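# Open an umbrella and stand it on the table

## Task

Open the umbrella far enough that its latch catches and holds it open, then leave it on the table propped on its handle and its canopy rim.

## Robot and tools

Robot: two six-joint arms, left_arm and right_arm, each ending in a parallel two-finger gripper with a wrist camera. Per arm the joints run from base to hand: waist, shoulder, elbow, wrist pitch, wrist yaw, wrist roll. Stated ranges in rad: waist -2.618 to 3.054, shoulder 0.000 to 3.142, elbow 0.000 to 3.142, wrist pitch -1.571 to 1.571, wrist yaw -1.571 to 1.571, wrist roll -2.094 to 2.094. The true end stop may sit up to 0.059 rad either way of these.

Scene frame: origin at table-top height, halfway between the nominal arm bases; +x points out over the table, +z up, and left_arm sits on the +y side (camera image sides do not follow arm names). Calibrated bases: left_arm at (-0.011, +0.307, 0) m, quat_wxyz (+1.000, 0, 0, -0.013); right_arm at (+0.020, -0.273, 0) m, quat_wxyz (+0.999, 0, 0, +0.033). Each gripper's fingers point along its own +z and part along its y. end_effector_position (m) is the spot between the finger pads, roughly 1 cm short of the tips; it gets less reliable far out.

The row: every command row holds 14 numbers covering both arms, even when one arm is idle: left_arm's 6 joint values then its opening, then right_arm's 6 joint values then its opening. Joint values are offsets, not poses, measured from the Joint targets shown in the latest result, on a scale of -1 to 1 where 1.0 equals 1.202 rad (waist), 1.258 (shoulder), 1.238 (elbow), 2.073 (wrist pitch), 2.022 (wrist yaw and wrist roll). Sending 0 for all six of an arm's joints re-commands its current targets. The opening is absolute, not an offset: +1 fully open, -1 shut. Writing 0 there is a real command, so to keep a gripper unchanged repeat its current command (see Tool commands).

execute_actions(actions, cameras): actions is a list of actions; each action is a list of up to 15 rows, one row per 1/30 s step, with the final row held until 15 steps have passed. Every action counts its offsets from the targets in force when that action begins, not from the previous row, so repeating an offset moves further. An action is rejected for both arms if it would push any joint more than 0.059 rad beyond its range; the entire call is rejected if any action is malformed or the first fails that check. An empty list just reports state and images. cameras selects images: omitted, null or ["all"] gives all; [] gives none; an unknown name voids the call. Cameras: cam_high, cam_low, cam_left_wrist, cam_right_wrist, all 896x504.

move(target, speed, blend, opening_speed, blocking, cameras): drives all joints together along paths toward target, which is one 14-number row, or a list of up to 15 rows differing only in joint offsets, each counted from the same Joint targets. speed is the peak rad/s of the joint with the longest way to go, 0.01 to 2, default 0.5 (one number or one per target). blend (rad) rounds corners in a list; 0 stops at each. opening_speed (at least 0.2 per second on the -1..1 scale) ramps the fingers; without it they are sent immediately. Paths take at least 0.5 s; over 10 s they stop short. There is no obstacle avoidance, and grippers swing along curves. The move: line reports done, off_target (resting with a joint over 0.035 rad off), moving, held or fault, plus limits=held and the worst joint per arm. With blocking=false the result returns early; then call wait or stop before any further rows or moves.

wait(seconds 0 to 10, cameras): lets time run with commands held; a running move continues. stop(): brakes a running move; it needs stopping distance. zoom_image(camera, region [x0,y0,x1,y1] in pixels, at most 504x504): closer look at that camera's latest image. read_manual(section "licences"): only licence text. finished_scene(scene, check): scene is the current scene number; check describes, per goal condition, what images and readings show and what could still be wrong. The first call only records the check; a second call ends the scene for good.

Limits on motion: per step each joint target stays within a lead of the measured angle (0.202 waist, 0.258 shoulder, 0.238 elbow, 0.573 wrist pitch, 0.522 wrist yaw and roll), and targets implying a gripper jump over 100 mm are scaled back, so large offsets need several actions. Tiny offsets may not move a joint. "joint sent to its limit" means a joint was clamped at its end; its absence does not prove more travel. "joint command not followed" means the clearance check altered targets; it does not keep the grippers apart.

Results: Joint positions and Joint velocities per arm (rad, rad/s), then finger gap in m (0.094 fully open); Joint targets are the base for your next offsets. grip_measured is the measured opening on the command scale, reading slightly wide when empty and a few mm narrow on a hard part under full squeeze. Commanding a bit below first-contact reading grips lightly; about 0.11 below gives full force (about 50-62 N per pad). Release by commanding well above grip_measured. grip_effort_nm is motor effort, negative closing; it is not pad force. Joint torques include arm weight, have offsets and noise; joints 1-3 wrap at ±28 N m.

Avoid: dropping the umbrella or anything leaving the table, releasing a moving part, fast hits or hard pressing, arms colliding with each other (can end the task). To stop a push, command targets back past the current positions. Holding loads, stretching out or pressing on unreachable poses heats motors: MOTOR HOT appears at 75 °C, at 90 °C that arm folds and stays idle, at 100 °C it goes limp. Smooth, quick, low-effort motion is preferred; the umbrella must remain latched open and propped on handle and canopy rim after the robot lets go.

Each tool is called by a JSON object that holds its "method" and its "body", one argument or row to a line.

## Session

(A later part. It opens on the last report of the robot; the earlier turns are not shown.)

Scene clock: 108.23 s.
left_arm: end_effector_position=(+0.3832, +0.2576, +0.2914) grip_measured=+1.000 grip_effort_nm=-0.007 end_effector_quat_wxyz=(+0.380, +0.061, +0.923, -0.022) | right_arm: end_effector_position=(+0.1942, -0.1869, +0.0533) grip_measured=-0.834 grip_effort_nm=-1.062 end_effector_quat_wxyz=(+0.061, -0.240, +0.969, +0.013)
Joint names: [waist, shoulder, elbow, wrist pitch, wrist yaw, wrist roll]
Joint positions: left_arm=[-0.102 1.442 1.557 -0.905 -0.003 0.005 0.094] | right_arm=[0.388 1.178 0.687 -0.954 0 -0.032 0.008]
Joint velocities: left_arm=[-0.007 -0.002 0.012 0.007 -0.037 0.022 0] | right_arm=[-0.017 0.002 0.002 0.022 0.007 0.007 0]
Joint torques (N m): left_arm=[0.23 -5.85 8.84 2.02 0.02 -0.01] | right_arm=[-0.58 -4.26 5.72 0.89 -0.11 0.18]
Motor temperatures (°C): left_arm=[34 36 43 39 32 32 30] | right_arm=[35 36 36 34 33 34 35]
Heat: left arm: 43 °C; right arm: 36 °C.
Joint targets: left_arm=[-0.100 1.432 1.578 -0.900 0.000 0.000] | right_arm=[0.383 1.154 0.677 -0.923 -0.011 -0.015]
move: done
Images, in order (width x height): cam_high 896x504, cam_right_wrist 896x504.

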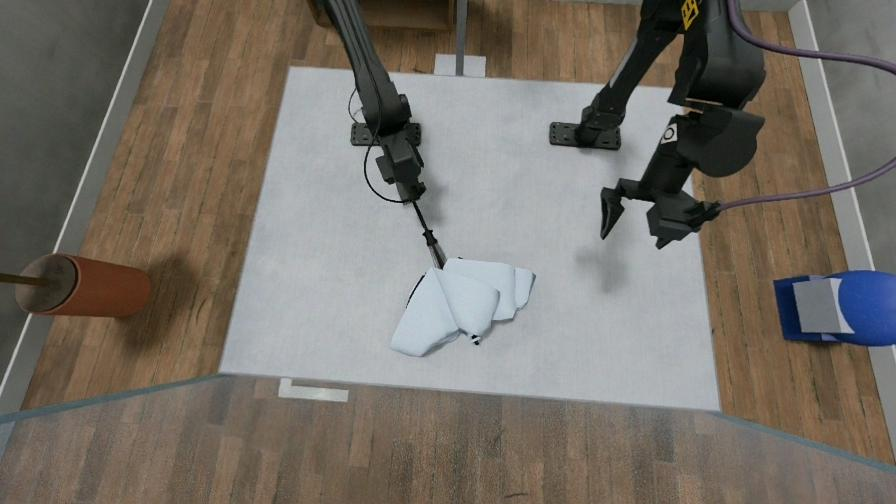

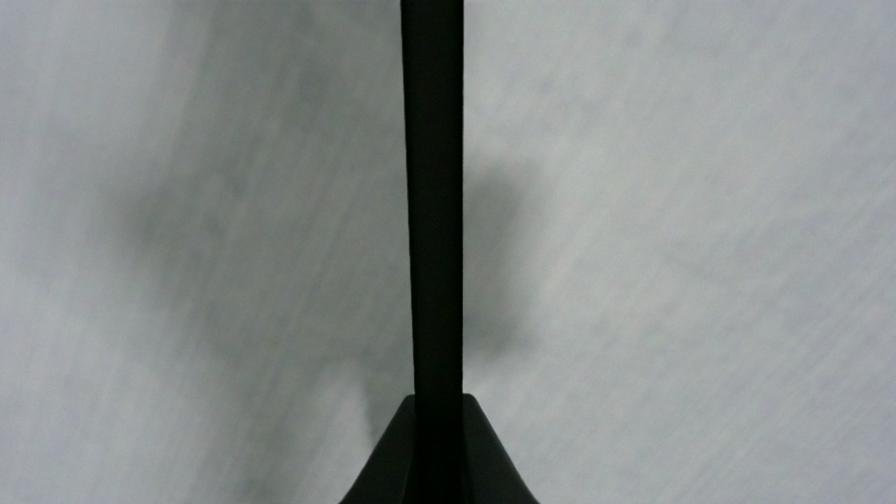

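{"method": "move", "body": {
  "target": [0, 0, 0, 0, 0, 0, 1.0, 0.0349, -0.1645, -0.1632, 0.1891, 0, 0, -1.0],
  "speed": 0.3
}}

Scene clock: 118.77 s.
left_arm: end_effector_position=(+0.3832, +0.2576, +0.2914) grip_measured=+1.000 grip_effort_nm=-0.007 end_effector_quat_wxyz=(+0.380, +0.061, +0.923, -0.022) | right_arm: end_effector_position=(+0.2198, -0.1668, +0.0519) grip_measured=-0.834 grip_effort_nm=-1.062 end_effector_quat_wxyz=(+0.221, -0.247, +0.942, +0.052)
Joint names: [waist, shoulder, elbow, wrist pitch, wrist yaw, wrist roll]
Joint positions: left_arm=[-0.102 1.442 1.557 -0.905 -0.003 0.005 0.094] | right_arm=[0.419 0.975 0.485 -0.622 0 -0.027 0.008]
Joint velocities: left_arm=[-0.007 -0.002 0.012 -0.081 -0.037 0.022 0] | right_arm=[0.012 0.002 -0.002 0.022 0.022 -0.11 0.001]
Joint torques (N m): left_arm=[0.2 -5.85 8.83 2.03 0.01 -0.02] | right_arm=[0.57 -3.55 6.24 1.99 -0.11 0.14]
Motor temperatures (°C): left_arm=[34 36 43 40 32 32 30] | right_arm=[35 36 36 34 33 34 35]
Heat: left arm: 43 °C; right arm: 36 °C.
Joint targets: left_arm=[-0.100 1.432 1.578 -0.900 0.000 0.000] | right_arm=[0.424 0.947 0.475 -0.532 -0.011 -0.015]
move: off_target (right_arm); right_arm: the wrist pitch is farthest, 0.091 rad from its target

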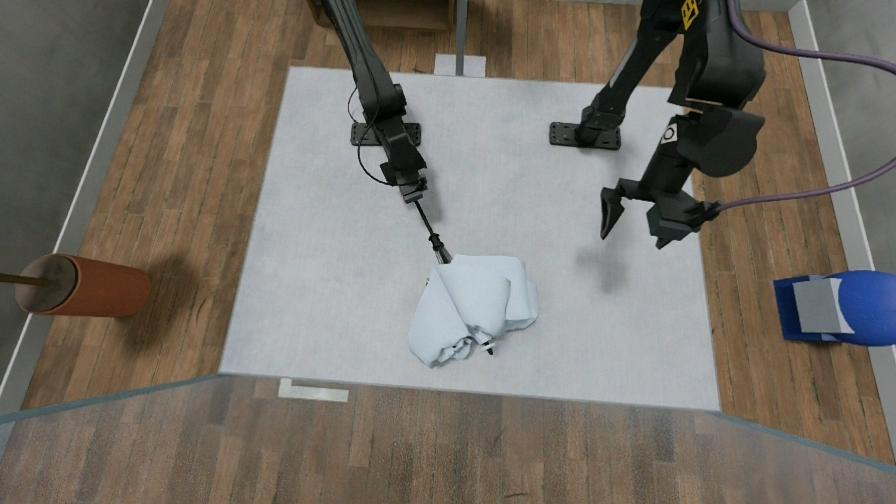

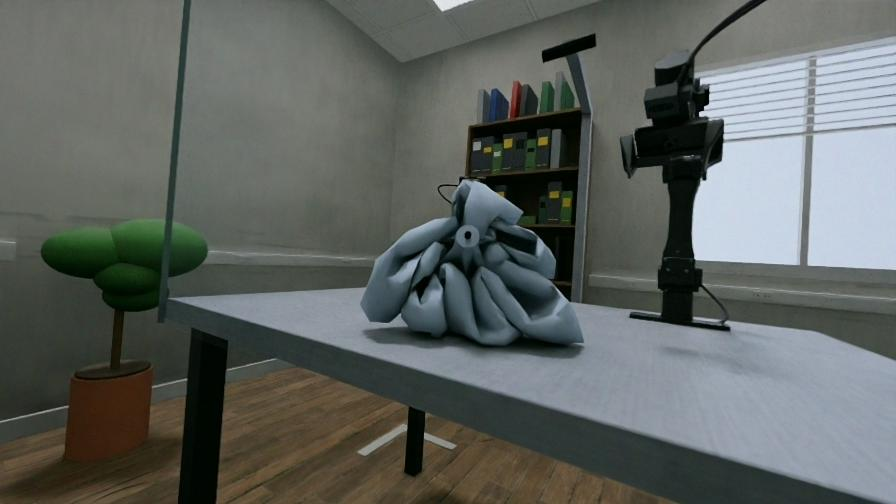

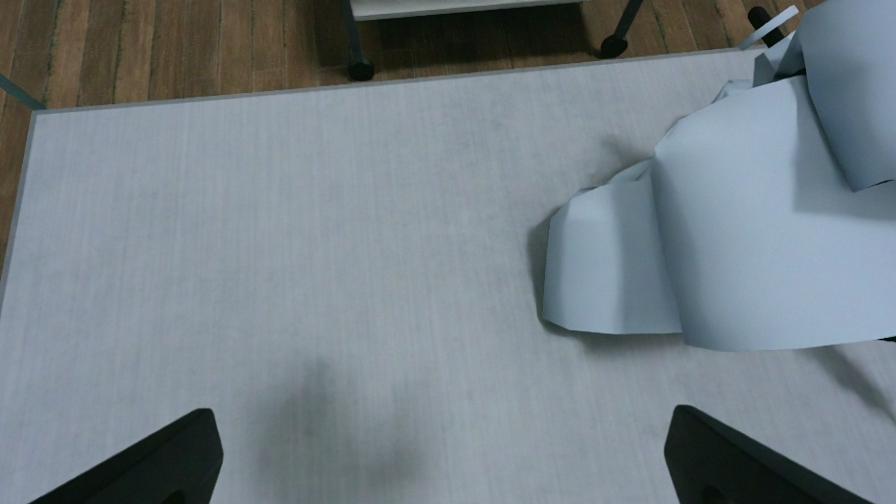

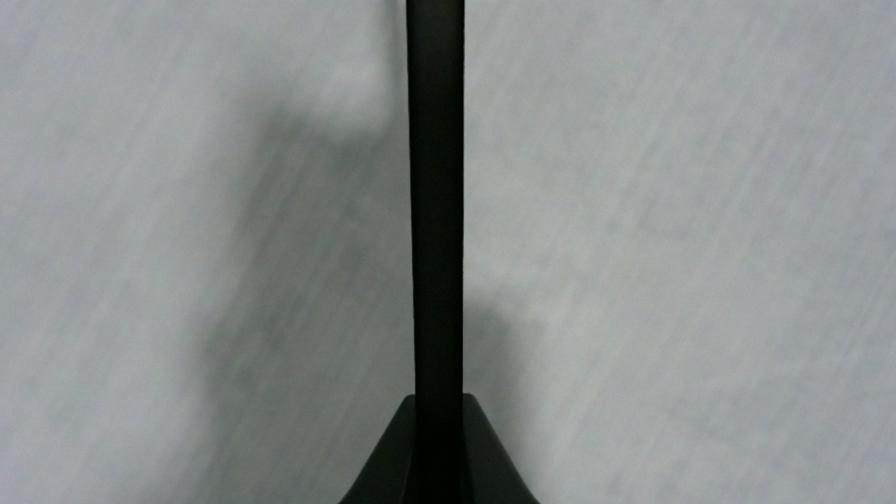

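{"method": "move", "body": {
  "target": [
    [-0.1248, -0.1113, -0.996, 0.891, -0.0297, 0.5935, 1.0, 0, -0.0684, 0.105, -0.0733, 0, 0, -1.0],
    [-0.6656, -0.1113, -0.996, 0.891, -0.0588, 0.9718, 1.0, 0, -0.0684, 0.105, -0.0733, 0, 0, -1.0]
  ],
  "speed": [1.0, 0.7],
  "blend": 0.1
}}

Scene clock: 140.20 s.
left_arm: end_effector_position=(+0.2421, +0.0083, +0.2089) grip_measured=+1.000 grip_effort_nm=-0.017 end_effector_quat_wxyz=(+0.591, +0.696, +0.130, +0.386) | right_arm: end_effector_position=(+0.2162, -0.1687, +0.0803) grip_measured=-0.834 grip_effort_nm=-1.062 end_effector_quat_wxyz=(+0.238, -0.246, +0.938, +0.055)
Joint names: [waist, shoulder, elbow, wrist pitch, wrist yaw, wrist roll]
Joint positions: left_arm=[-0.895 1.308 0.36 0.944 -0.113 1.965 0.094] | right_arm=[0.419 0.887 0.551 -0.741 0 -0.027 0.008]
Joint velocities: left_arm=[0.002 -0.002 -0.002 -0.037 -0.007 0.022 0] | right_arm=[-0.007 0.017 -0.007 -0.007 0.022 -0.037 0]
Joint torques (N m): left_arm=[-0.39 -4.7 5.3 2.45 -0.09 0.03] | right_arm=[0.55 -3.03 12.11 1.74 -0.11 0.14]
Motor temperatures (°C): left_arm=[34 36 43 42 32 32 30] | right_arm=[35 36 37 38 33 34 36]
Heat: left arm: 43 °C; right arm: 38 °C.
Joint targets: left_arm=[-0.900 1.291 0.345 0.947 -0.119 1.965] | right_arm=[0.424 0.861 0.605 -0.683 -0.011 -0.015]
move: off_target (right_arm); right_arm: the wrist pitch is farthest, 0.057 rad from its target

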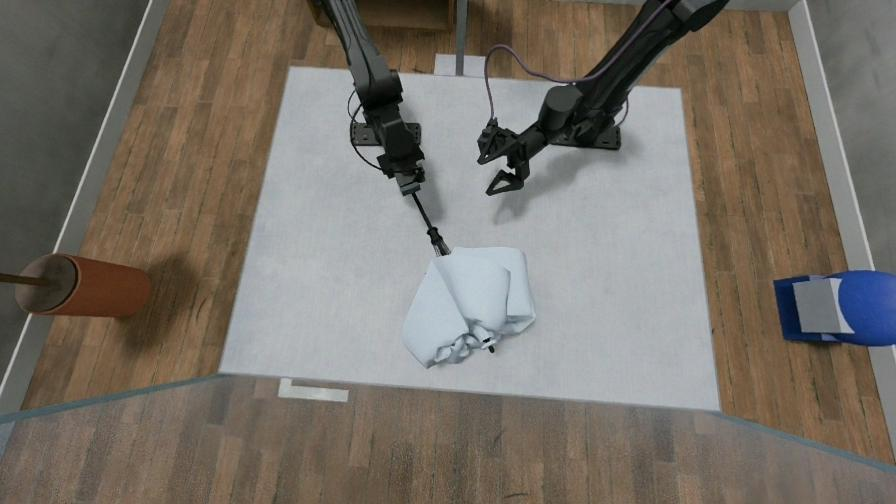

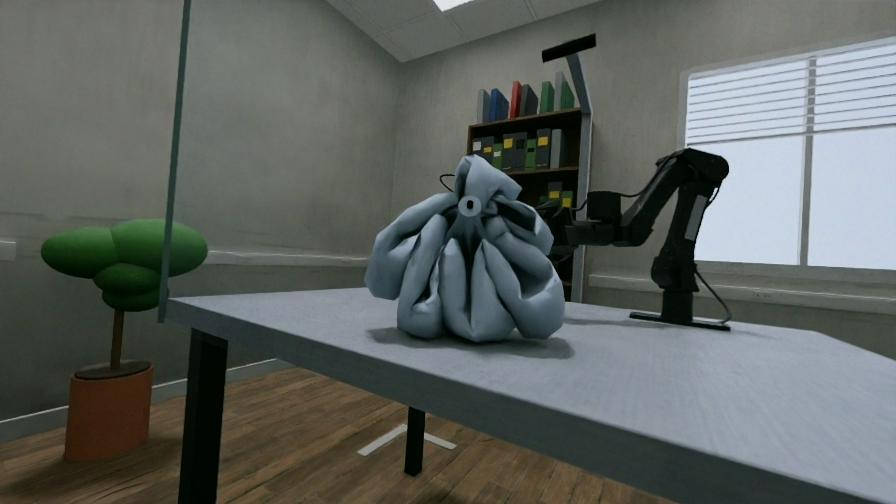

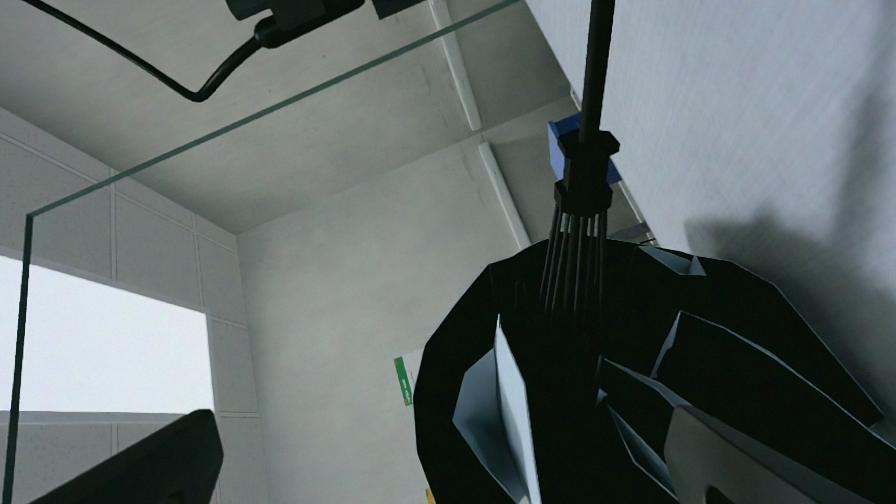

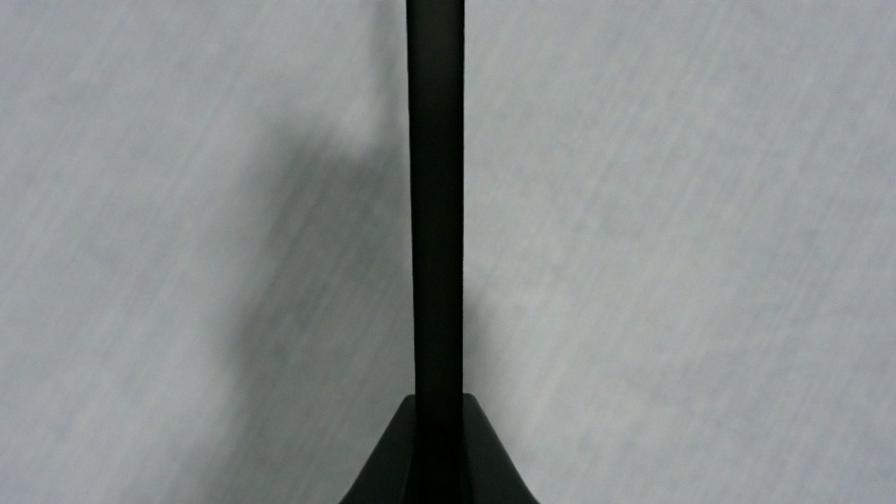

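{"method": "wait", "body": {
  "seconds": 0.5
}}

Scene clock: 163.13 s.
left_arm: end_effector_position=(+0.2421, +0.0084, +0.2091) grip_measured=+1.000 grip_effort_nm=-0.022 end_effector_quat_wxyz=(+0.591, +0.696, +0.130, +0.387) | right_arm: end_effector_position=(+0.2161, -0.1688, +0.0803) grip_measured=-0.834 grip_effort_nm=-1.057 end_effector_quat_wxyz=(+0.238, -0.246, +0.938, +0.055)
Joint names: [waist, shoulder, elbow, wrist pitch, wrist yaw, wrist roll]
Joint positions: left_arm=[-0.895 1.308 0.36 0.945 -0.113 1.966 0.094] | right_arm=[0.419 0.887 0.551 -0.742 0 -0.027 0.008]
Joint velocities: left_arm=[-0.007 -0.007 0.012 -0.051 -0.125 0.037 0] | right_arm=[-0.002 0.007 -0.012 -0.081 -0.066 0.007 -0.001]
Joint torques (N m): left_arm=[-0.36 -4.7 5.29 2.44 -0.08 0.03] | right_arm=[0.55 -3.02 12.04 1.76 -0.1 0.14]
Motor temperatures (°C): left_arm=[34 36 42 42 32 32 30] | right_arm=[35 35 39 39 33 34 36]
Heat: left arm: 42 °C; right arm: 39 °C.
Joint targets: left_arm=[-0.900 1.291 0.345 0.947 -0.119 1.965] | right_arm=[0.424 0.861 0.605 -0.683 -0.011 -0.015]
Tool commands: left_gripper/opening=+1.0 right_gripper/opening=-1.0
wait: 0.50 s; at rest from the start

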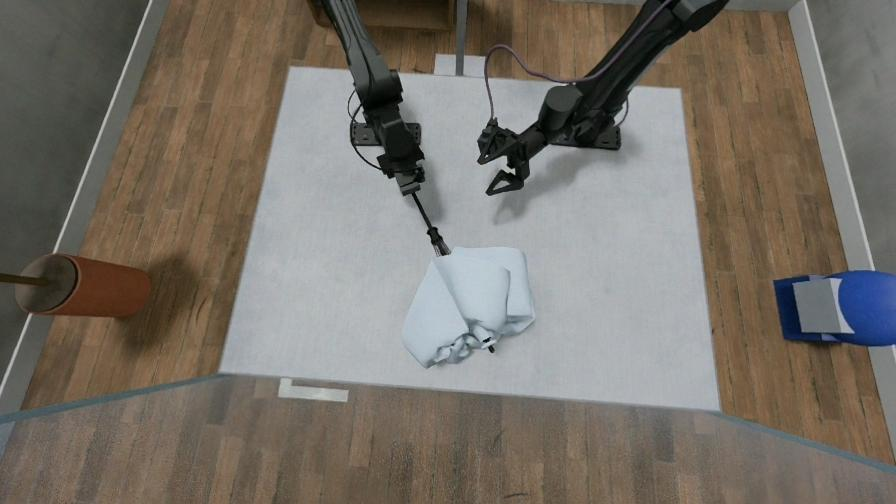

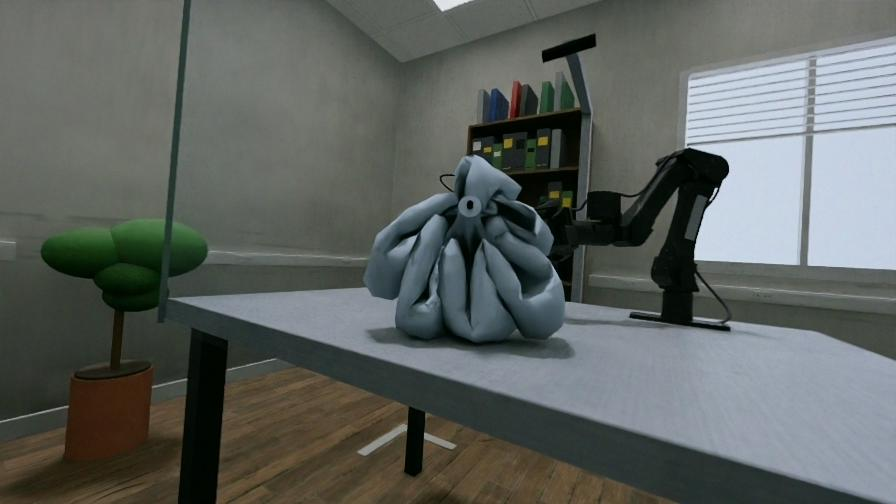

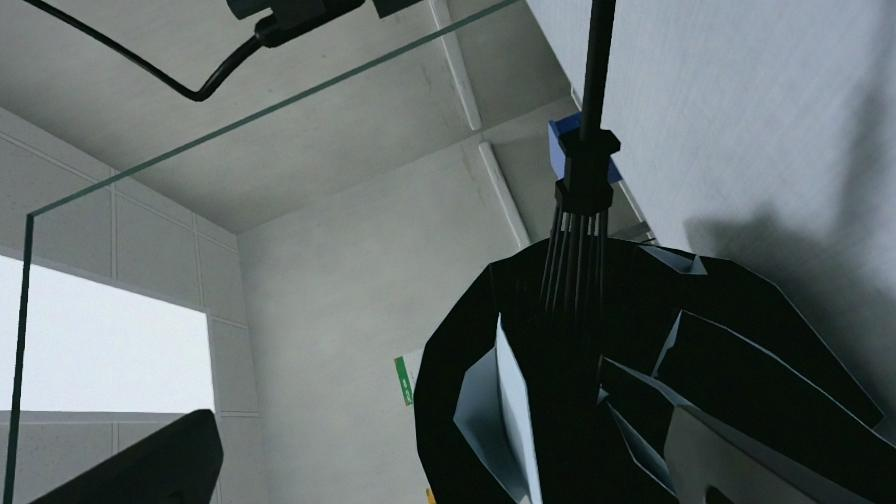

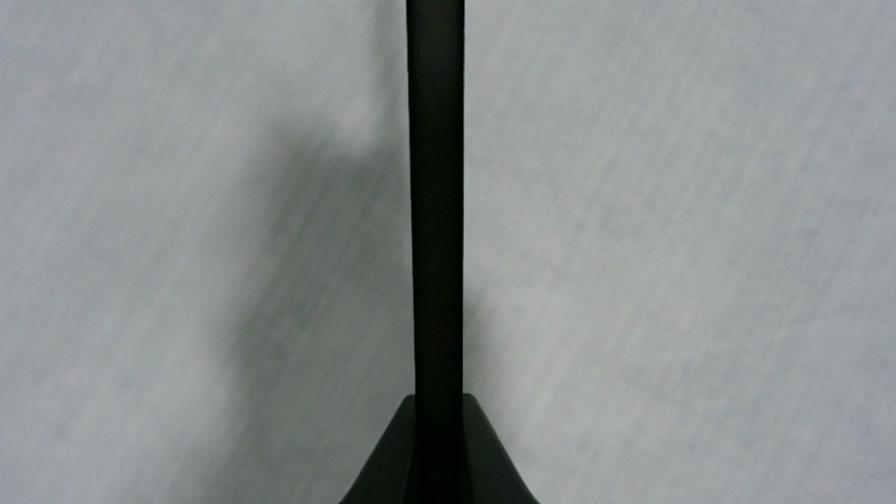

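{"method": "zoom_image", "body": {
  "camera": "cam_left_wrist",
  "region": [480, 0, 720, 240]
}}

{"method": "zoom_image", "body": {
  "camera": "cam_high",
  "region": [380, 150, 560, 380]
}}

Scaled by 2.100 from the camera's 896x504 image, which has a finer 1280x720 frame.

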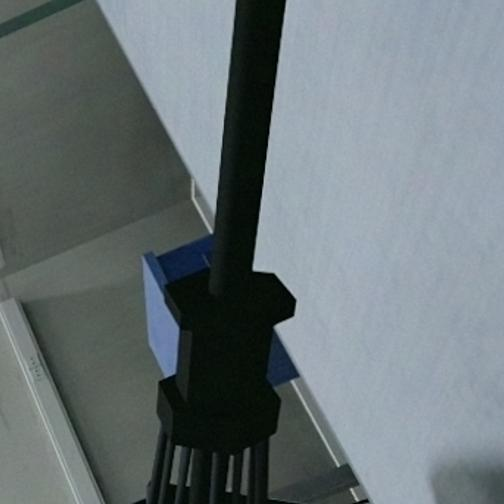

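Scaled by 2.191 from the camera's 896x504 image, which has a finer 1280x720 frame.

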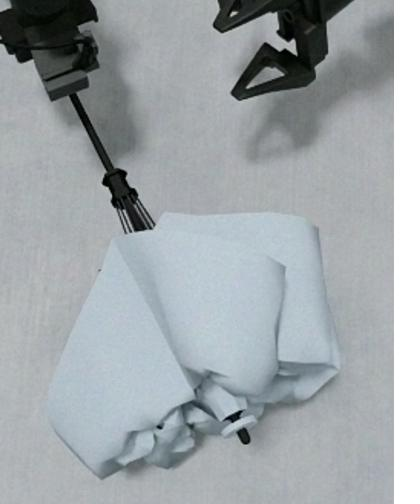

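{"method": "move", "body": {
  "target": [0,0,0,0,0,0,1.0, 0,-0.1195,0.02,-0.0195,0,0,-1.0],
  "speed": 0.2
}}

Scene clock: 227.00 s.
left_arm: end_effector_position=(+0.2421, +0.0084, +0.2092) grip_measured=+1.000 grip_effort_nm=-0.017 end_effector_quat_wxyz=(+0.591, +0.696, +0.130, +0.387) | right_arm: end_effector_position=(+0.2151, -0.1693, +0.1151) grip_measured=-0.834 grip_effort_nm=-1.067 end_effector_quat_wxyz=(+0.300, -0.241, +0.920, +0.070)
Joint names: [waist, shoulder, elbow, wrist pitch, wrist yaw, wrist roll]
Joint positions: left_arm=[-0.895 1.308 0.36 0.945 -0.113 1.966 0.094] | right_arm=[0.419 0.732 0.576 -0.787 0 -0.027 0.008]
Joint velocities: left_arm=[-0.012 -0.007 -0.017 -0.007 -0.095 0.007 0] | right_arm=[-0.007 -0.007 0.002 -0.022 0.037 0.066 0]
Joint torques (N m): left_arm=[-0.36 -4.7 5.31 2.44 -0.08 0.03] | right_arm=[0.59 -1.89 12.19 1.99 -0.11 0.13]
Motor temperatures (°C): left_arm=[34 35 41 45 32 32 30] | right_arm=[35 35 40 41 33 34 37]
Heat: left arm: 45 °C; right arm: 41 °C.
Joint targets: left_arm=[-0.900 1.291 0.345 0.947 -0.119 1.965] | right_arm=[0.424 0.710 0.630 -0.724 -0.011 -0.015]
move: off_target (right_arm); right_arm: the wrist pitch is farthest, 0.064 rad from its target

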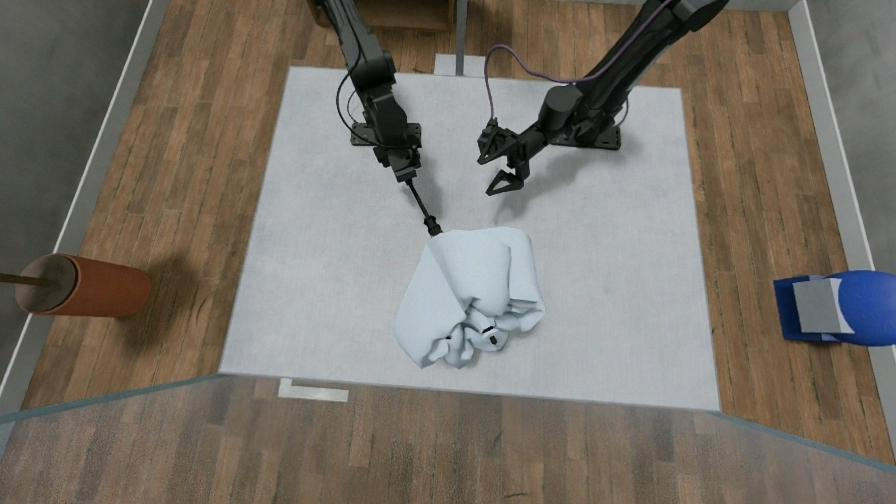

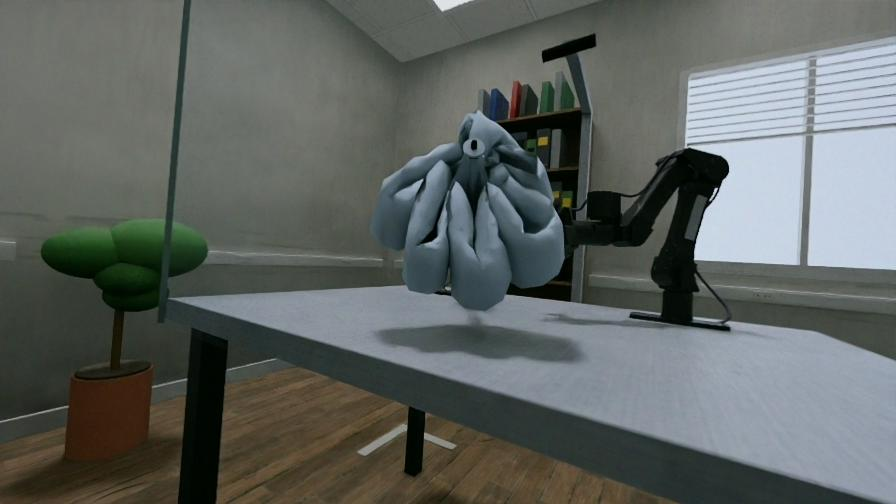

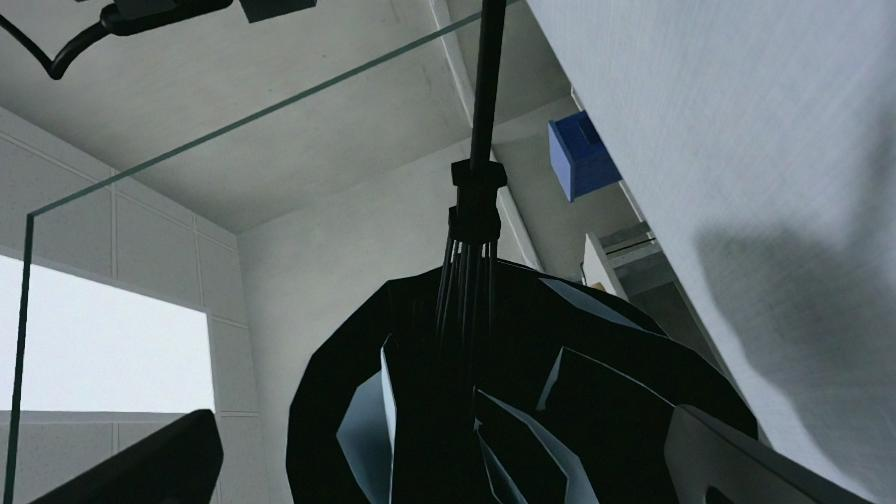

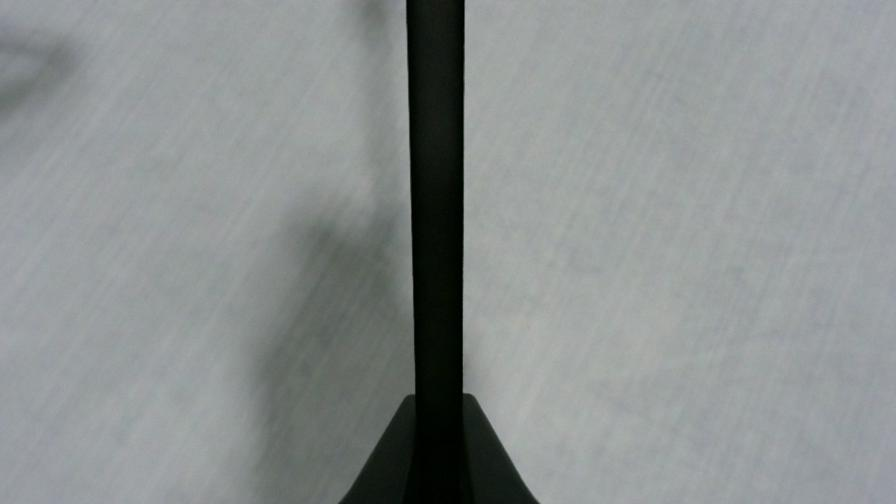

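{"method": "zoom_image", "body": {
  "camera": "cam_left_wrist",
  "region": [380, 0, 620, 240]
}}

Scaled by 2.100 from the camera's 896x504 image, which has a finer 1280x720 frame.

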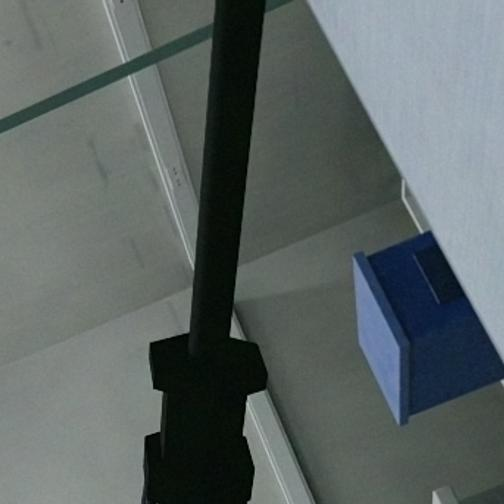

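{"method": "move", "body": {
  "target": [-0.0067,0.2846,0.1204,0.1023,0.0279,0.0138,1.0, 0,0,0,0,0,0,-1.0],
  "speed": 0.35
}}

Scene clock: 242.73 s.
left_arm: end_effector_position=(+0.2619, -0.0352, +0.1787) grip_measured=+1.000 grip_effort_nm=-0.017 end_effector_quat_wxyz=(+0.594, +0.702, +0.102, +0.379) | right_arm: end_effector_position=(+0.2149, -0.1694, +0.1149) grip_measured=-0.834 grip_effort_nm=-1.062 end_effector_quat_wxyz=(+0.300, -0.241, +0.920, +0.070)
Joint names: [waist, shoulder, elbow, wrist pitch, wrist yaw, wrist roll]
Joint positions: left_arm=[-0.902 1.636 0.471 1.157 -0.069 1.994 0.094] | right_arm=[0.419 0.732 0.576 -0.788 0 -0.027 0.008]
Joint velocities: left_arm=[-0.007 0.007 0.007 0.037 -0.051 -0.022 0] | right_arm=[-0.007 -0.012 0.002 0.081 0.037 -0.051 -0.002]
Joint torques (N m): left_arm=[-0.5 -4.38 7.41 2.44 0.05 0.03] | right_arm=[0.54 -1.85 12.26 2 -0.1 0.13]
Motor temperatures (°C): left_arm=[34 35 41 46 32 32 30] | right_arm=[35 35 41 42 33 34 37]
Heat: left arm: 46 °C; right arm: 42 °C.
Joint targets: left_arm=[-0.908 1.649 0.494 1.159 -0.063 1.993] | right_arm=[0.424 0.710 0.630 -0.724 -0.011 -0.015]
move: off_target (right_arm); right_arm: the wrist pitch is farthest, 0.064 rad from its target

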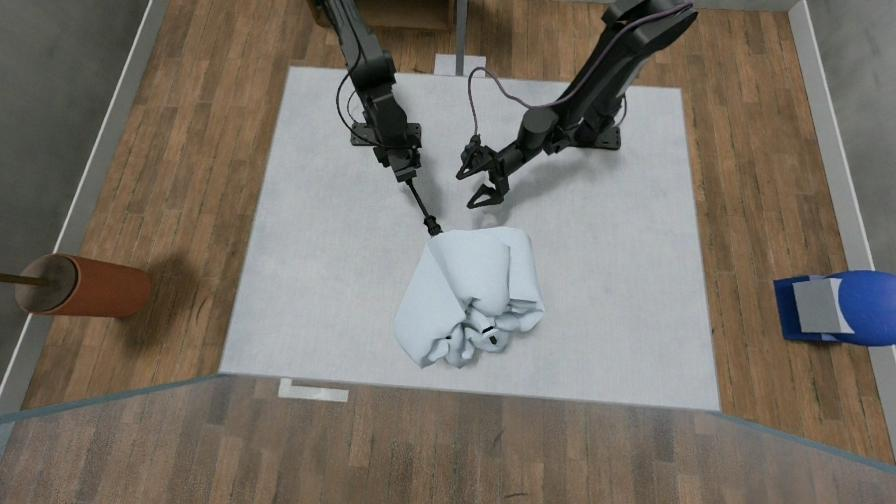

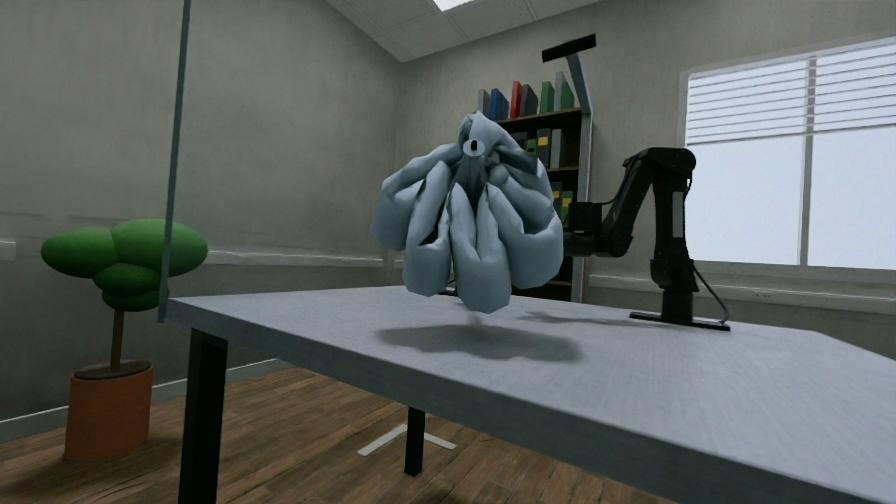

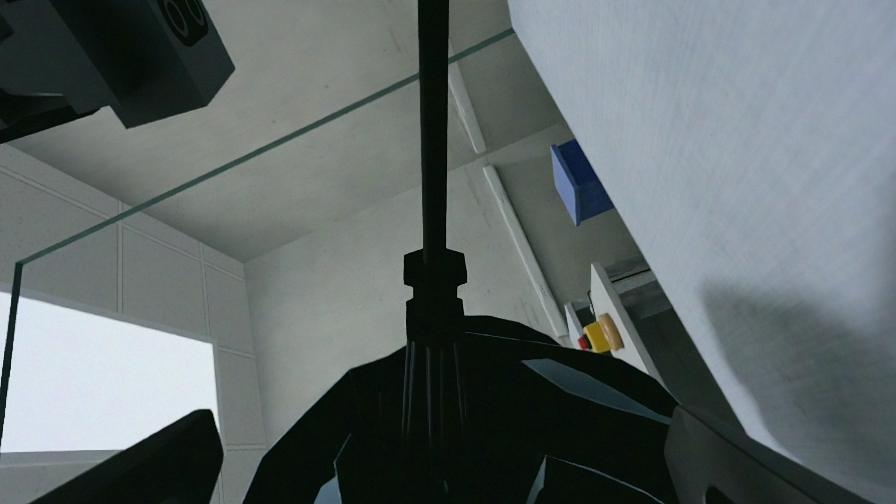

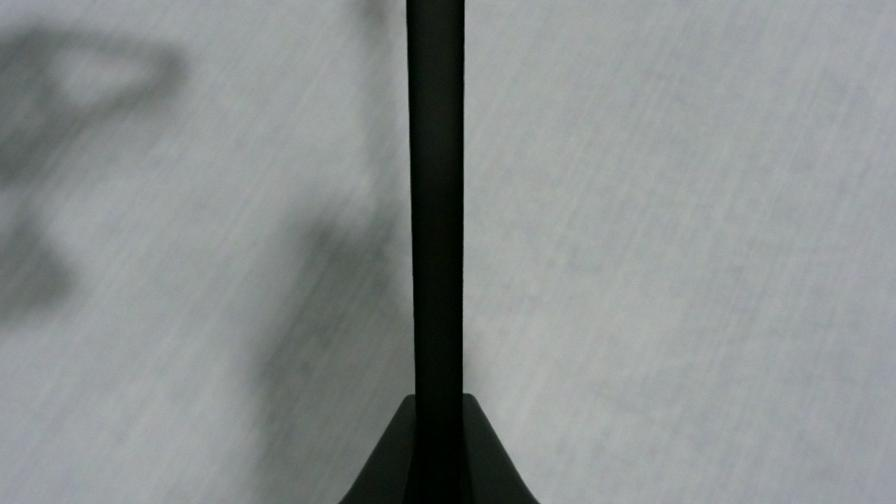

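{"method": "move", "body": {
  "target": [0.1285,0.0445,0.04,0.0069,0.1716,-0.003,1.0, 0,0,0,0,0,0,-1.0],
  "speed": 0.35
}}

Scene clock: 273.40 s.
left_arm: end_effector_position=(+0.2695, -0.0413, +0.1808) grip_measured=+1.000 grip_effort_nm=-0.017 end_effector_quat_wxyz=(+0.634, +0.704, +0.030, +0.319) | right_arm: end_effector_position=(+0.2149, -0.1694, +0.1148) grip_measured=-0.834 grip_effort_nm=-1.057 end_effector_quat_wxyz=(+0.300, -0.241, +0.920, +0.070)
Joint names: [waist, shoulder, elbow, wrist pitch, wrist yaw, wrist roll]
Joint positions: left_arm=[-0.759 1.689 0.522 1.174 0.277 1.994 0.094] | right_arm=[0.419 0.732 0.576 -0.789 0 -0.027 0.008]
Joint velocities: left_arm=[0.012 -0.012 -0.002 0.051 0.051 -0.037 0] | right_arm=[0.007 -0.022 0.012 -0.007 0.007 -0.007 -0.001]
Joint torques (N m): left_arm=[0.57 -4.57 7.28 2.39 0.08 -0.03] | right_arm=[0.57 -1.87 12.23 2 -0.11 0.15]
Motor temperatures (°C): left_arm=[34 36 42 50 32 32 30] | right_arm=[35 35 42 43 33 34 37]
Heat: left arm: 50 °C; right arm: 43 °C.
Joint targets: left_arm=[-0.753 1.705 0.544 1.173 0.285 1.987] | right_arm=[0.424 0.710 0.630 -0.724 -0.011 -0.015]
move: off_target (right_arm); right_arm: the wrist pitch is farthest, 0.065 rad from its target

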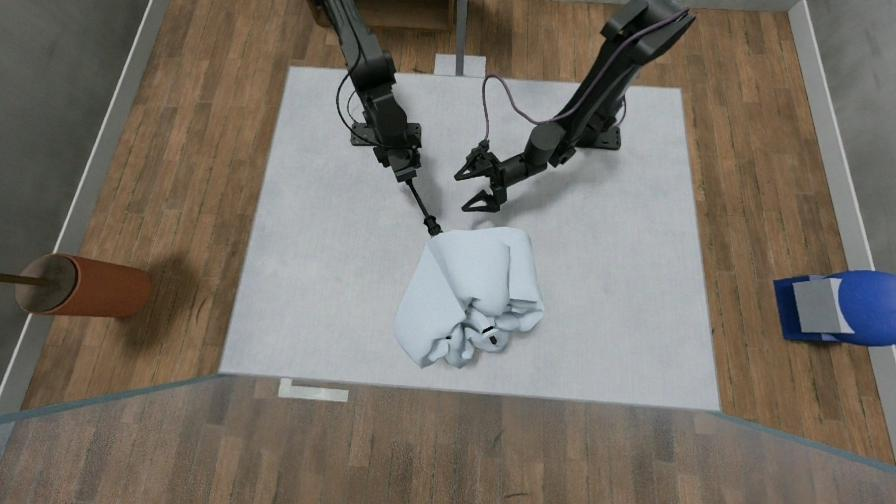

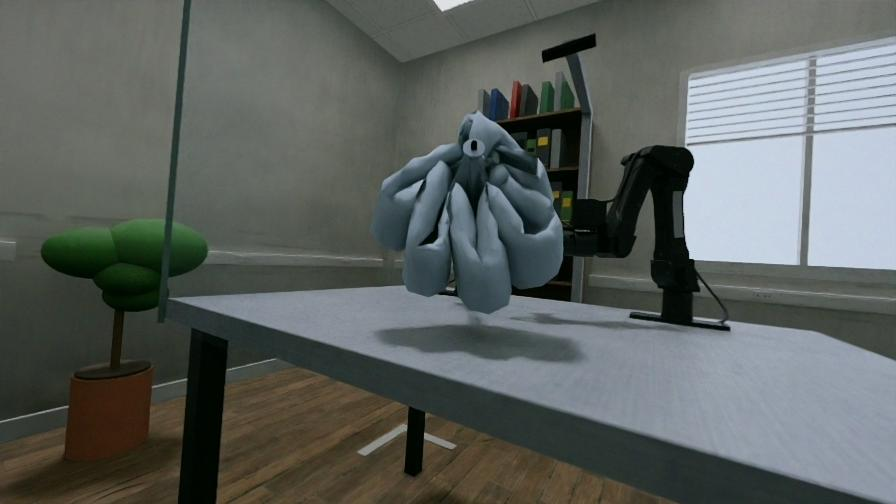

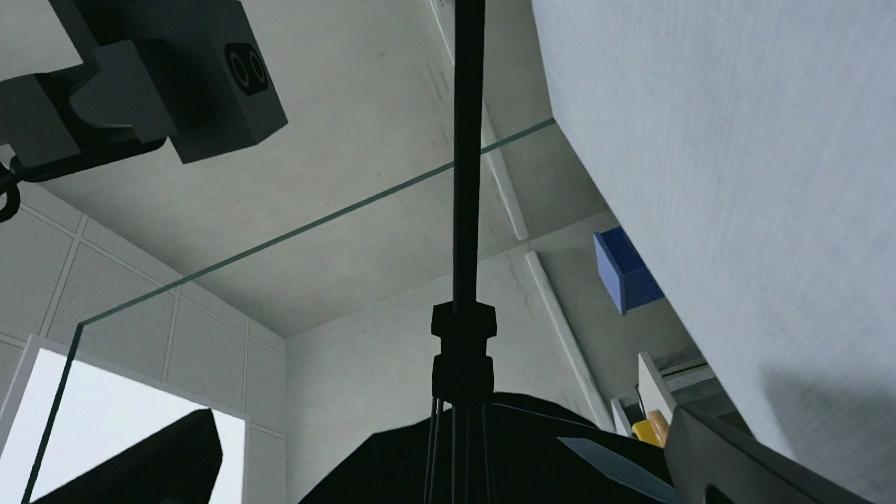

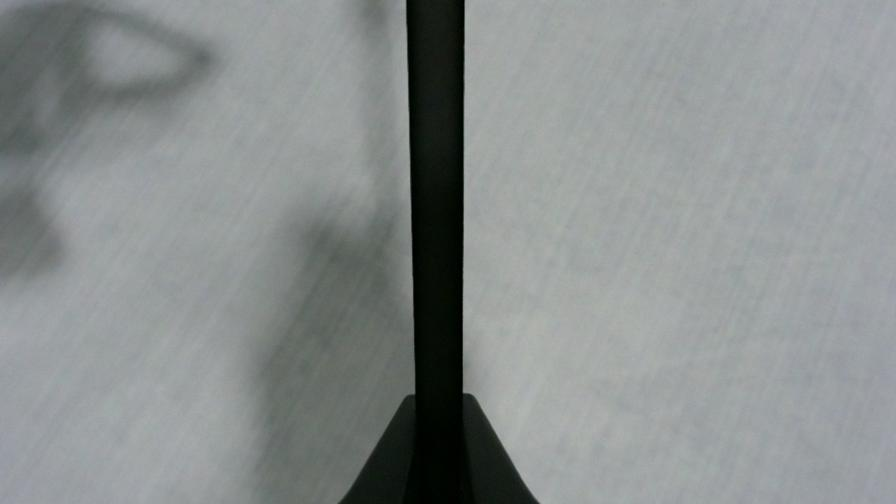

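{"method": "move", "body": {
  "target": [-0.0408,0.1296,0.1583,-0.0188,-0.0302,0.0005,1.0, 0,0,0,0,0,0,-1.0],
  "speed": 0.25,
  "cameras": ["cam_high","cam_left_wrist"]
}}

Scene clock: 307.67 s.
left_arm: end_effector_position=(+0.2971, -0.0828, +0.1823) grip_measured=+1.000 grip_effort_nm=-0.022 end_effector_quat_wxyz=(+0.637, +0.698, +0.032, +0.327) | right_arm: end_effector_position=(+0.2149, -0.1694, +0.1148) grip_measured=-0.834 grip_effort_nm=-1.062 end_effector_quat_wxyz=(+0.300, -0.241, +0.920, +0.070)
Joint names: [waist, shoulder, elbow, wrist pitch, wrist yaw, wrist roll]
Joint positions: left_arm=[-0.796 1.849 0.718 1.156 0.23 1.994 0.094] | right_arm=[0.419 0.732 0.576 -0.789 0 -0.027 0.008]
Joint velocities: left_arm=[-0.007 -0.002 0.017 -0.051 -0.037 -0.051 0] | right_arm=[-0.012 0.002 0.012 0.007 -0.037 0.007 -0.001]
Joint torques (N m): left_arm=[-0.58 -5.81 7.43 2.18 -0.07 -0.02] | right_arm=[0.55 -1.87 12.25 2 -0.11 0.14]
Motor temperatures (°C): left_arm=[34 35 42 50 32 32 30] | right_arm=[35 34 42 44 33 34 37]
Heat: left arm: 50 °C; right arm: 44 °C.
Joint targets: left_arm=[-0.803 1.869 0.739 1.134 0.223 1.988] | right_arm=[0.424 0.710 0.630 -0.724 -0.011 -0.015]
move: off_target (right_arm); right_arm: the wrist pitch is farthest, 0.065 rad from its target
Images, in order (width x height): cam_high 896x504, cam_left_wrist 896x504.

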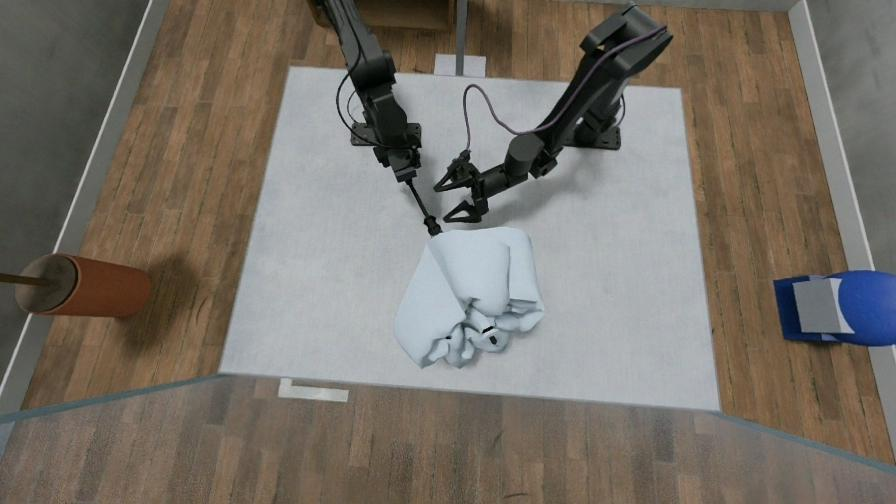

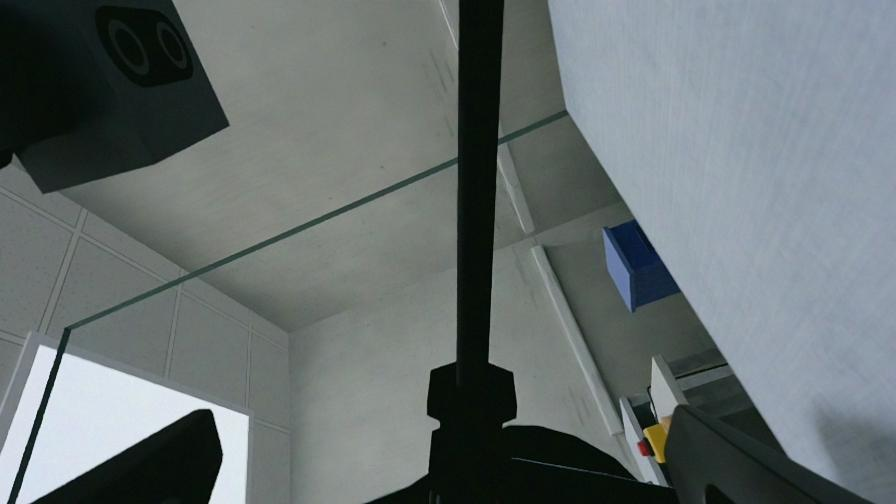

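{"method": "zoom_image", "body": {
  "camera": "cam_left_wrist",
  "region": [350, 280, 590, 504]
}}

Scaled by 2.100 from the camera's 896x504 image, which has a finer 1280x720 frame.

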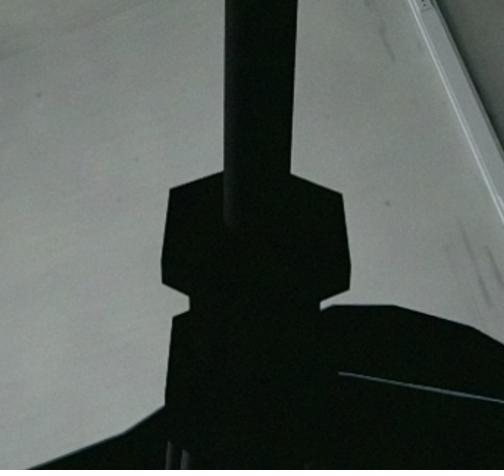

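{"method": "move", "body": {
  "target": [0.0333,0.06,0.1218,-0.0463,0.0203,0.0,1.0, 0,0,0,0,0,0,-1.0],
  "speed": 0.2,
  "cameras": ["cam_high","cam_left_wrist"]
}}

Scene clock: 330.17 s.
left_arm: end_effector_position=(+0.3264, -0.1003, +0.1849) grip_measured=+1.000 grip_effort_nm=-0.012 end_effector_quat_wxyz=(+0.632, +0.704, +0.033, +0.322) | right_arm: end_effector_position=(+0.2148, -0.1694, +0.1148) grip_measured=-0.834 grip_effort_nm=-1.062 end_effector_quat_wxyz=(+0.300, -0.241, +0.920, +0.070)
Joint names: [waist, shoulder, elbow, wrist pitch, wrist yaw, wrist roll]
Joint positions: left_arm=[-0.769 1.921 0.868 1.061 0.258 1.994 0.094] | right_arm=[0.419 0.732 0.576 -0.789 0 -0.027 0.008]
Joint velocities: left_arm=[0.007 0.002 0.007 -0.066 -0.095 -0.051 0] | right_arm=[-0.022 0.007 0.017 -0.007 0.022 -0.037 -0.001]
Joint torques (N m): left_arm=[0.54 -6.48 7.84 2.18 0.06 -0.02] | right_arm=[0.62 -1.91 12.21 2 -0.11 0.14]
Motor temperatures (°C): left_arm=[34 36 42 50 32 31 30] | right_arm=[35 34 43 45 33 34 37]
Heat: left arm: 50 °C; right arm: 45 °C.
Joint targets: left_arm=[-0.763 1.944 0.890 1.038 0.264 1.988] | right_arm=[0.424 0.710 0.630 -0.724 -0.011 -0.015]
move: off_target (right_arm); right_arm: the wrist pitch is farthest, 0.065 rad from its target
Images, in order (width x height): cam_high 896x504, cam_left_wrist 896x504.

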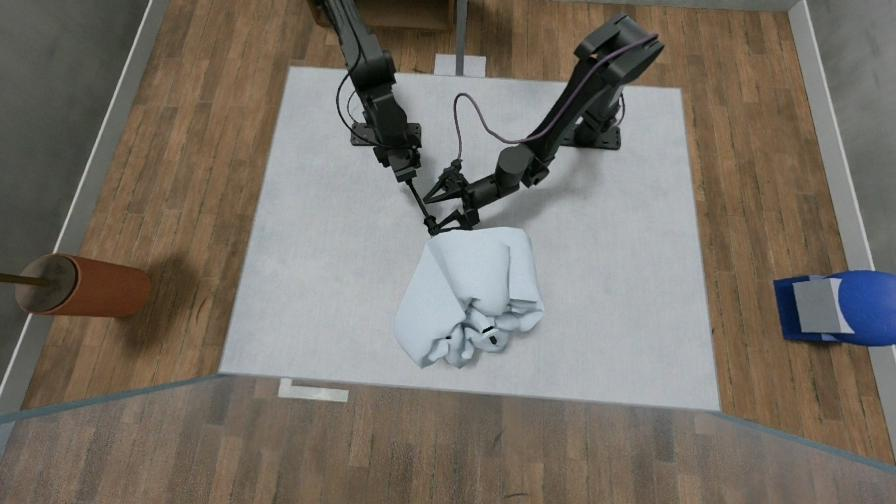

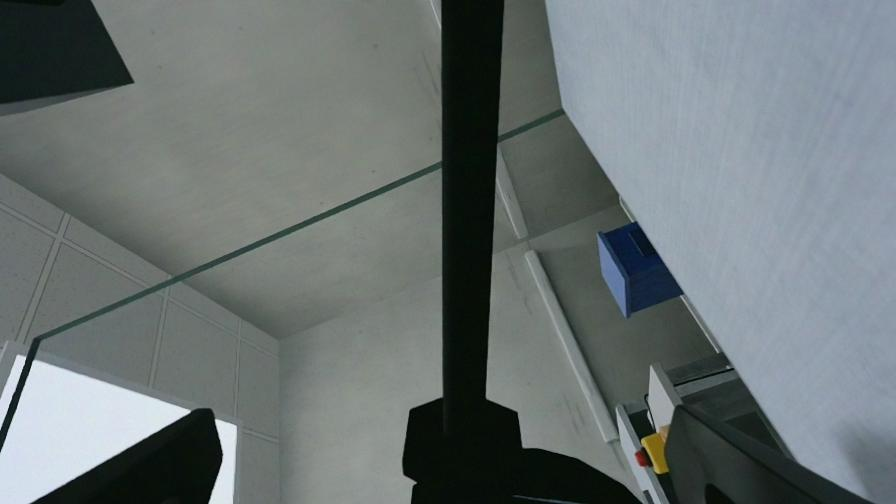

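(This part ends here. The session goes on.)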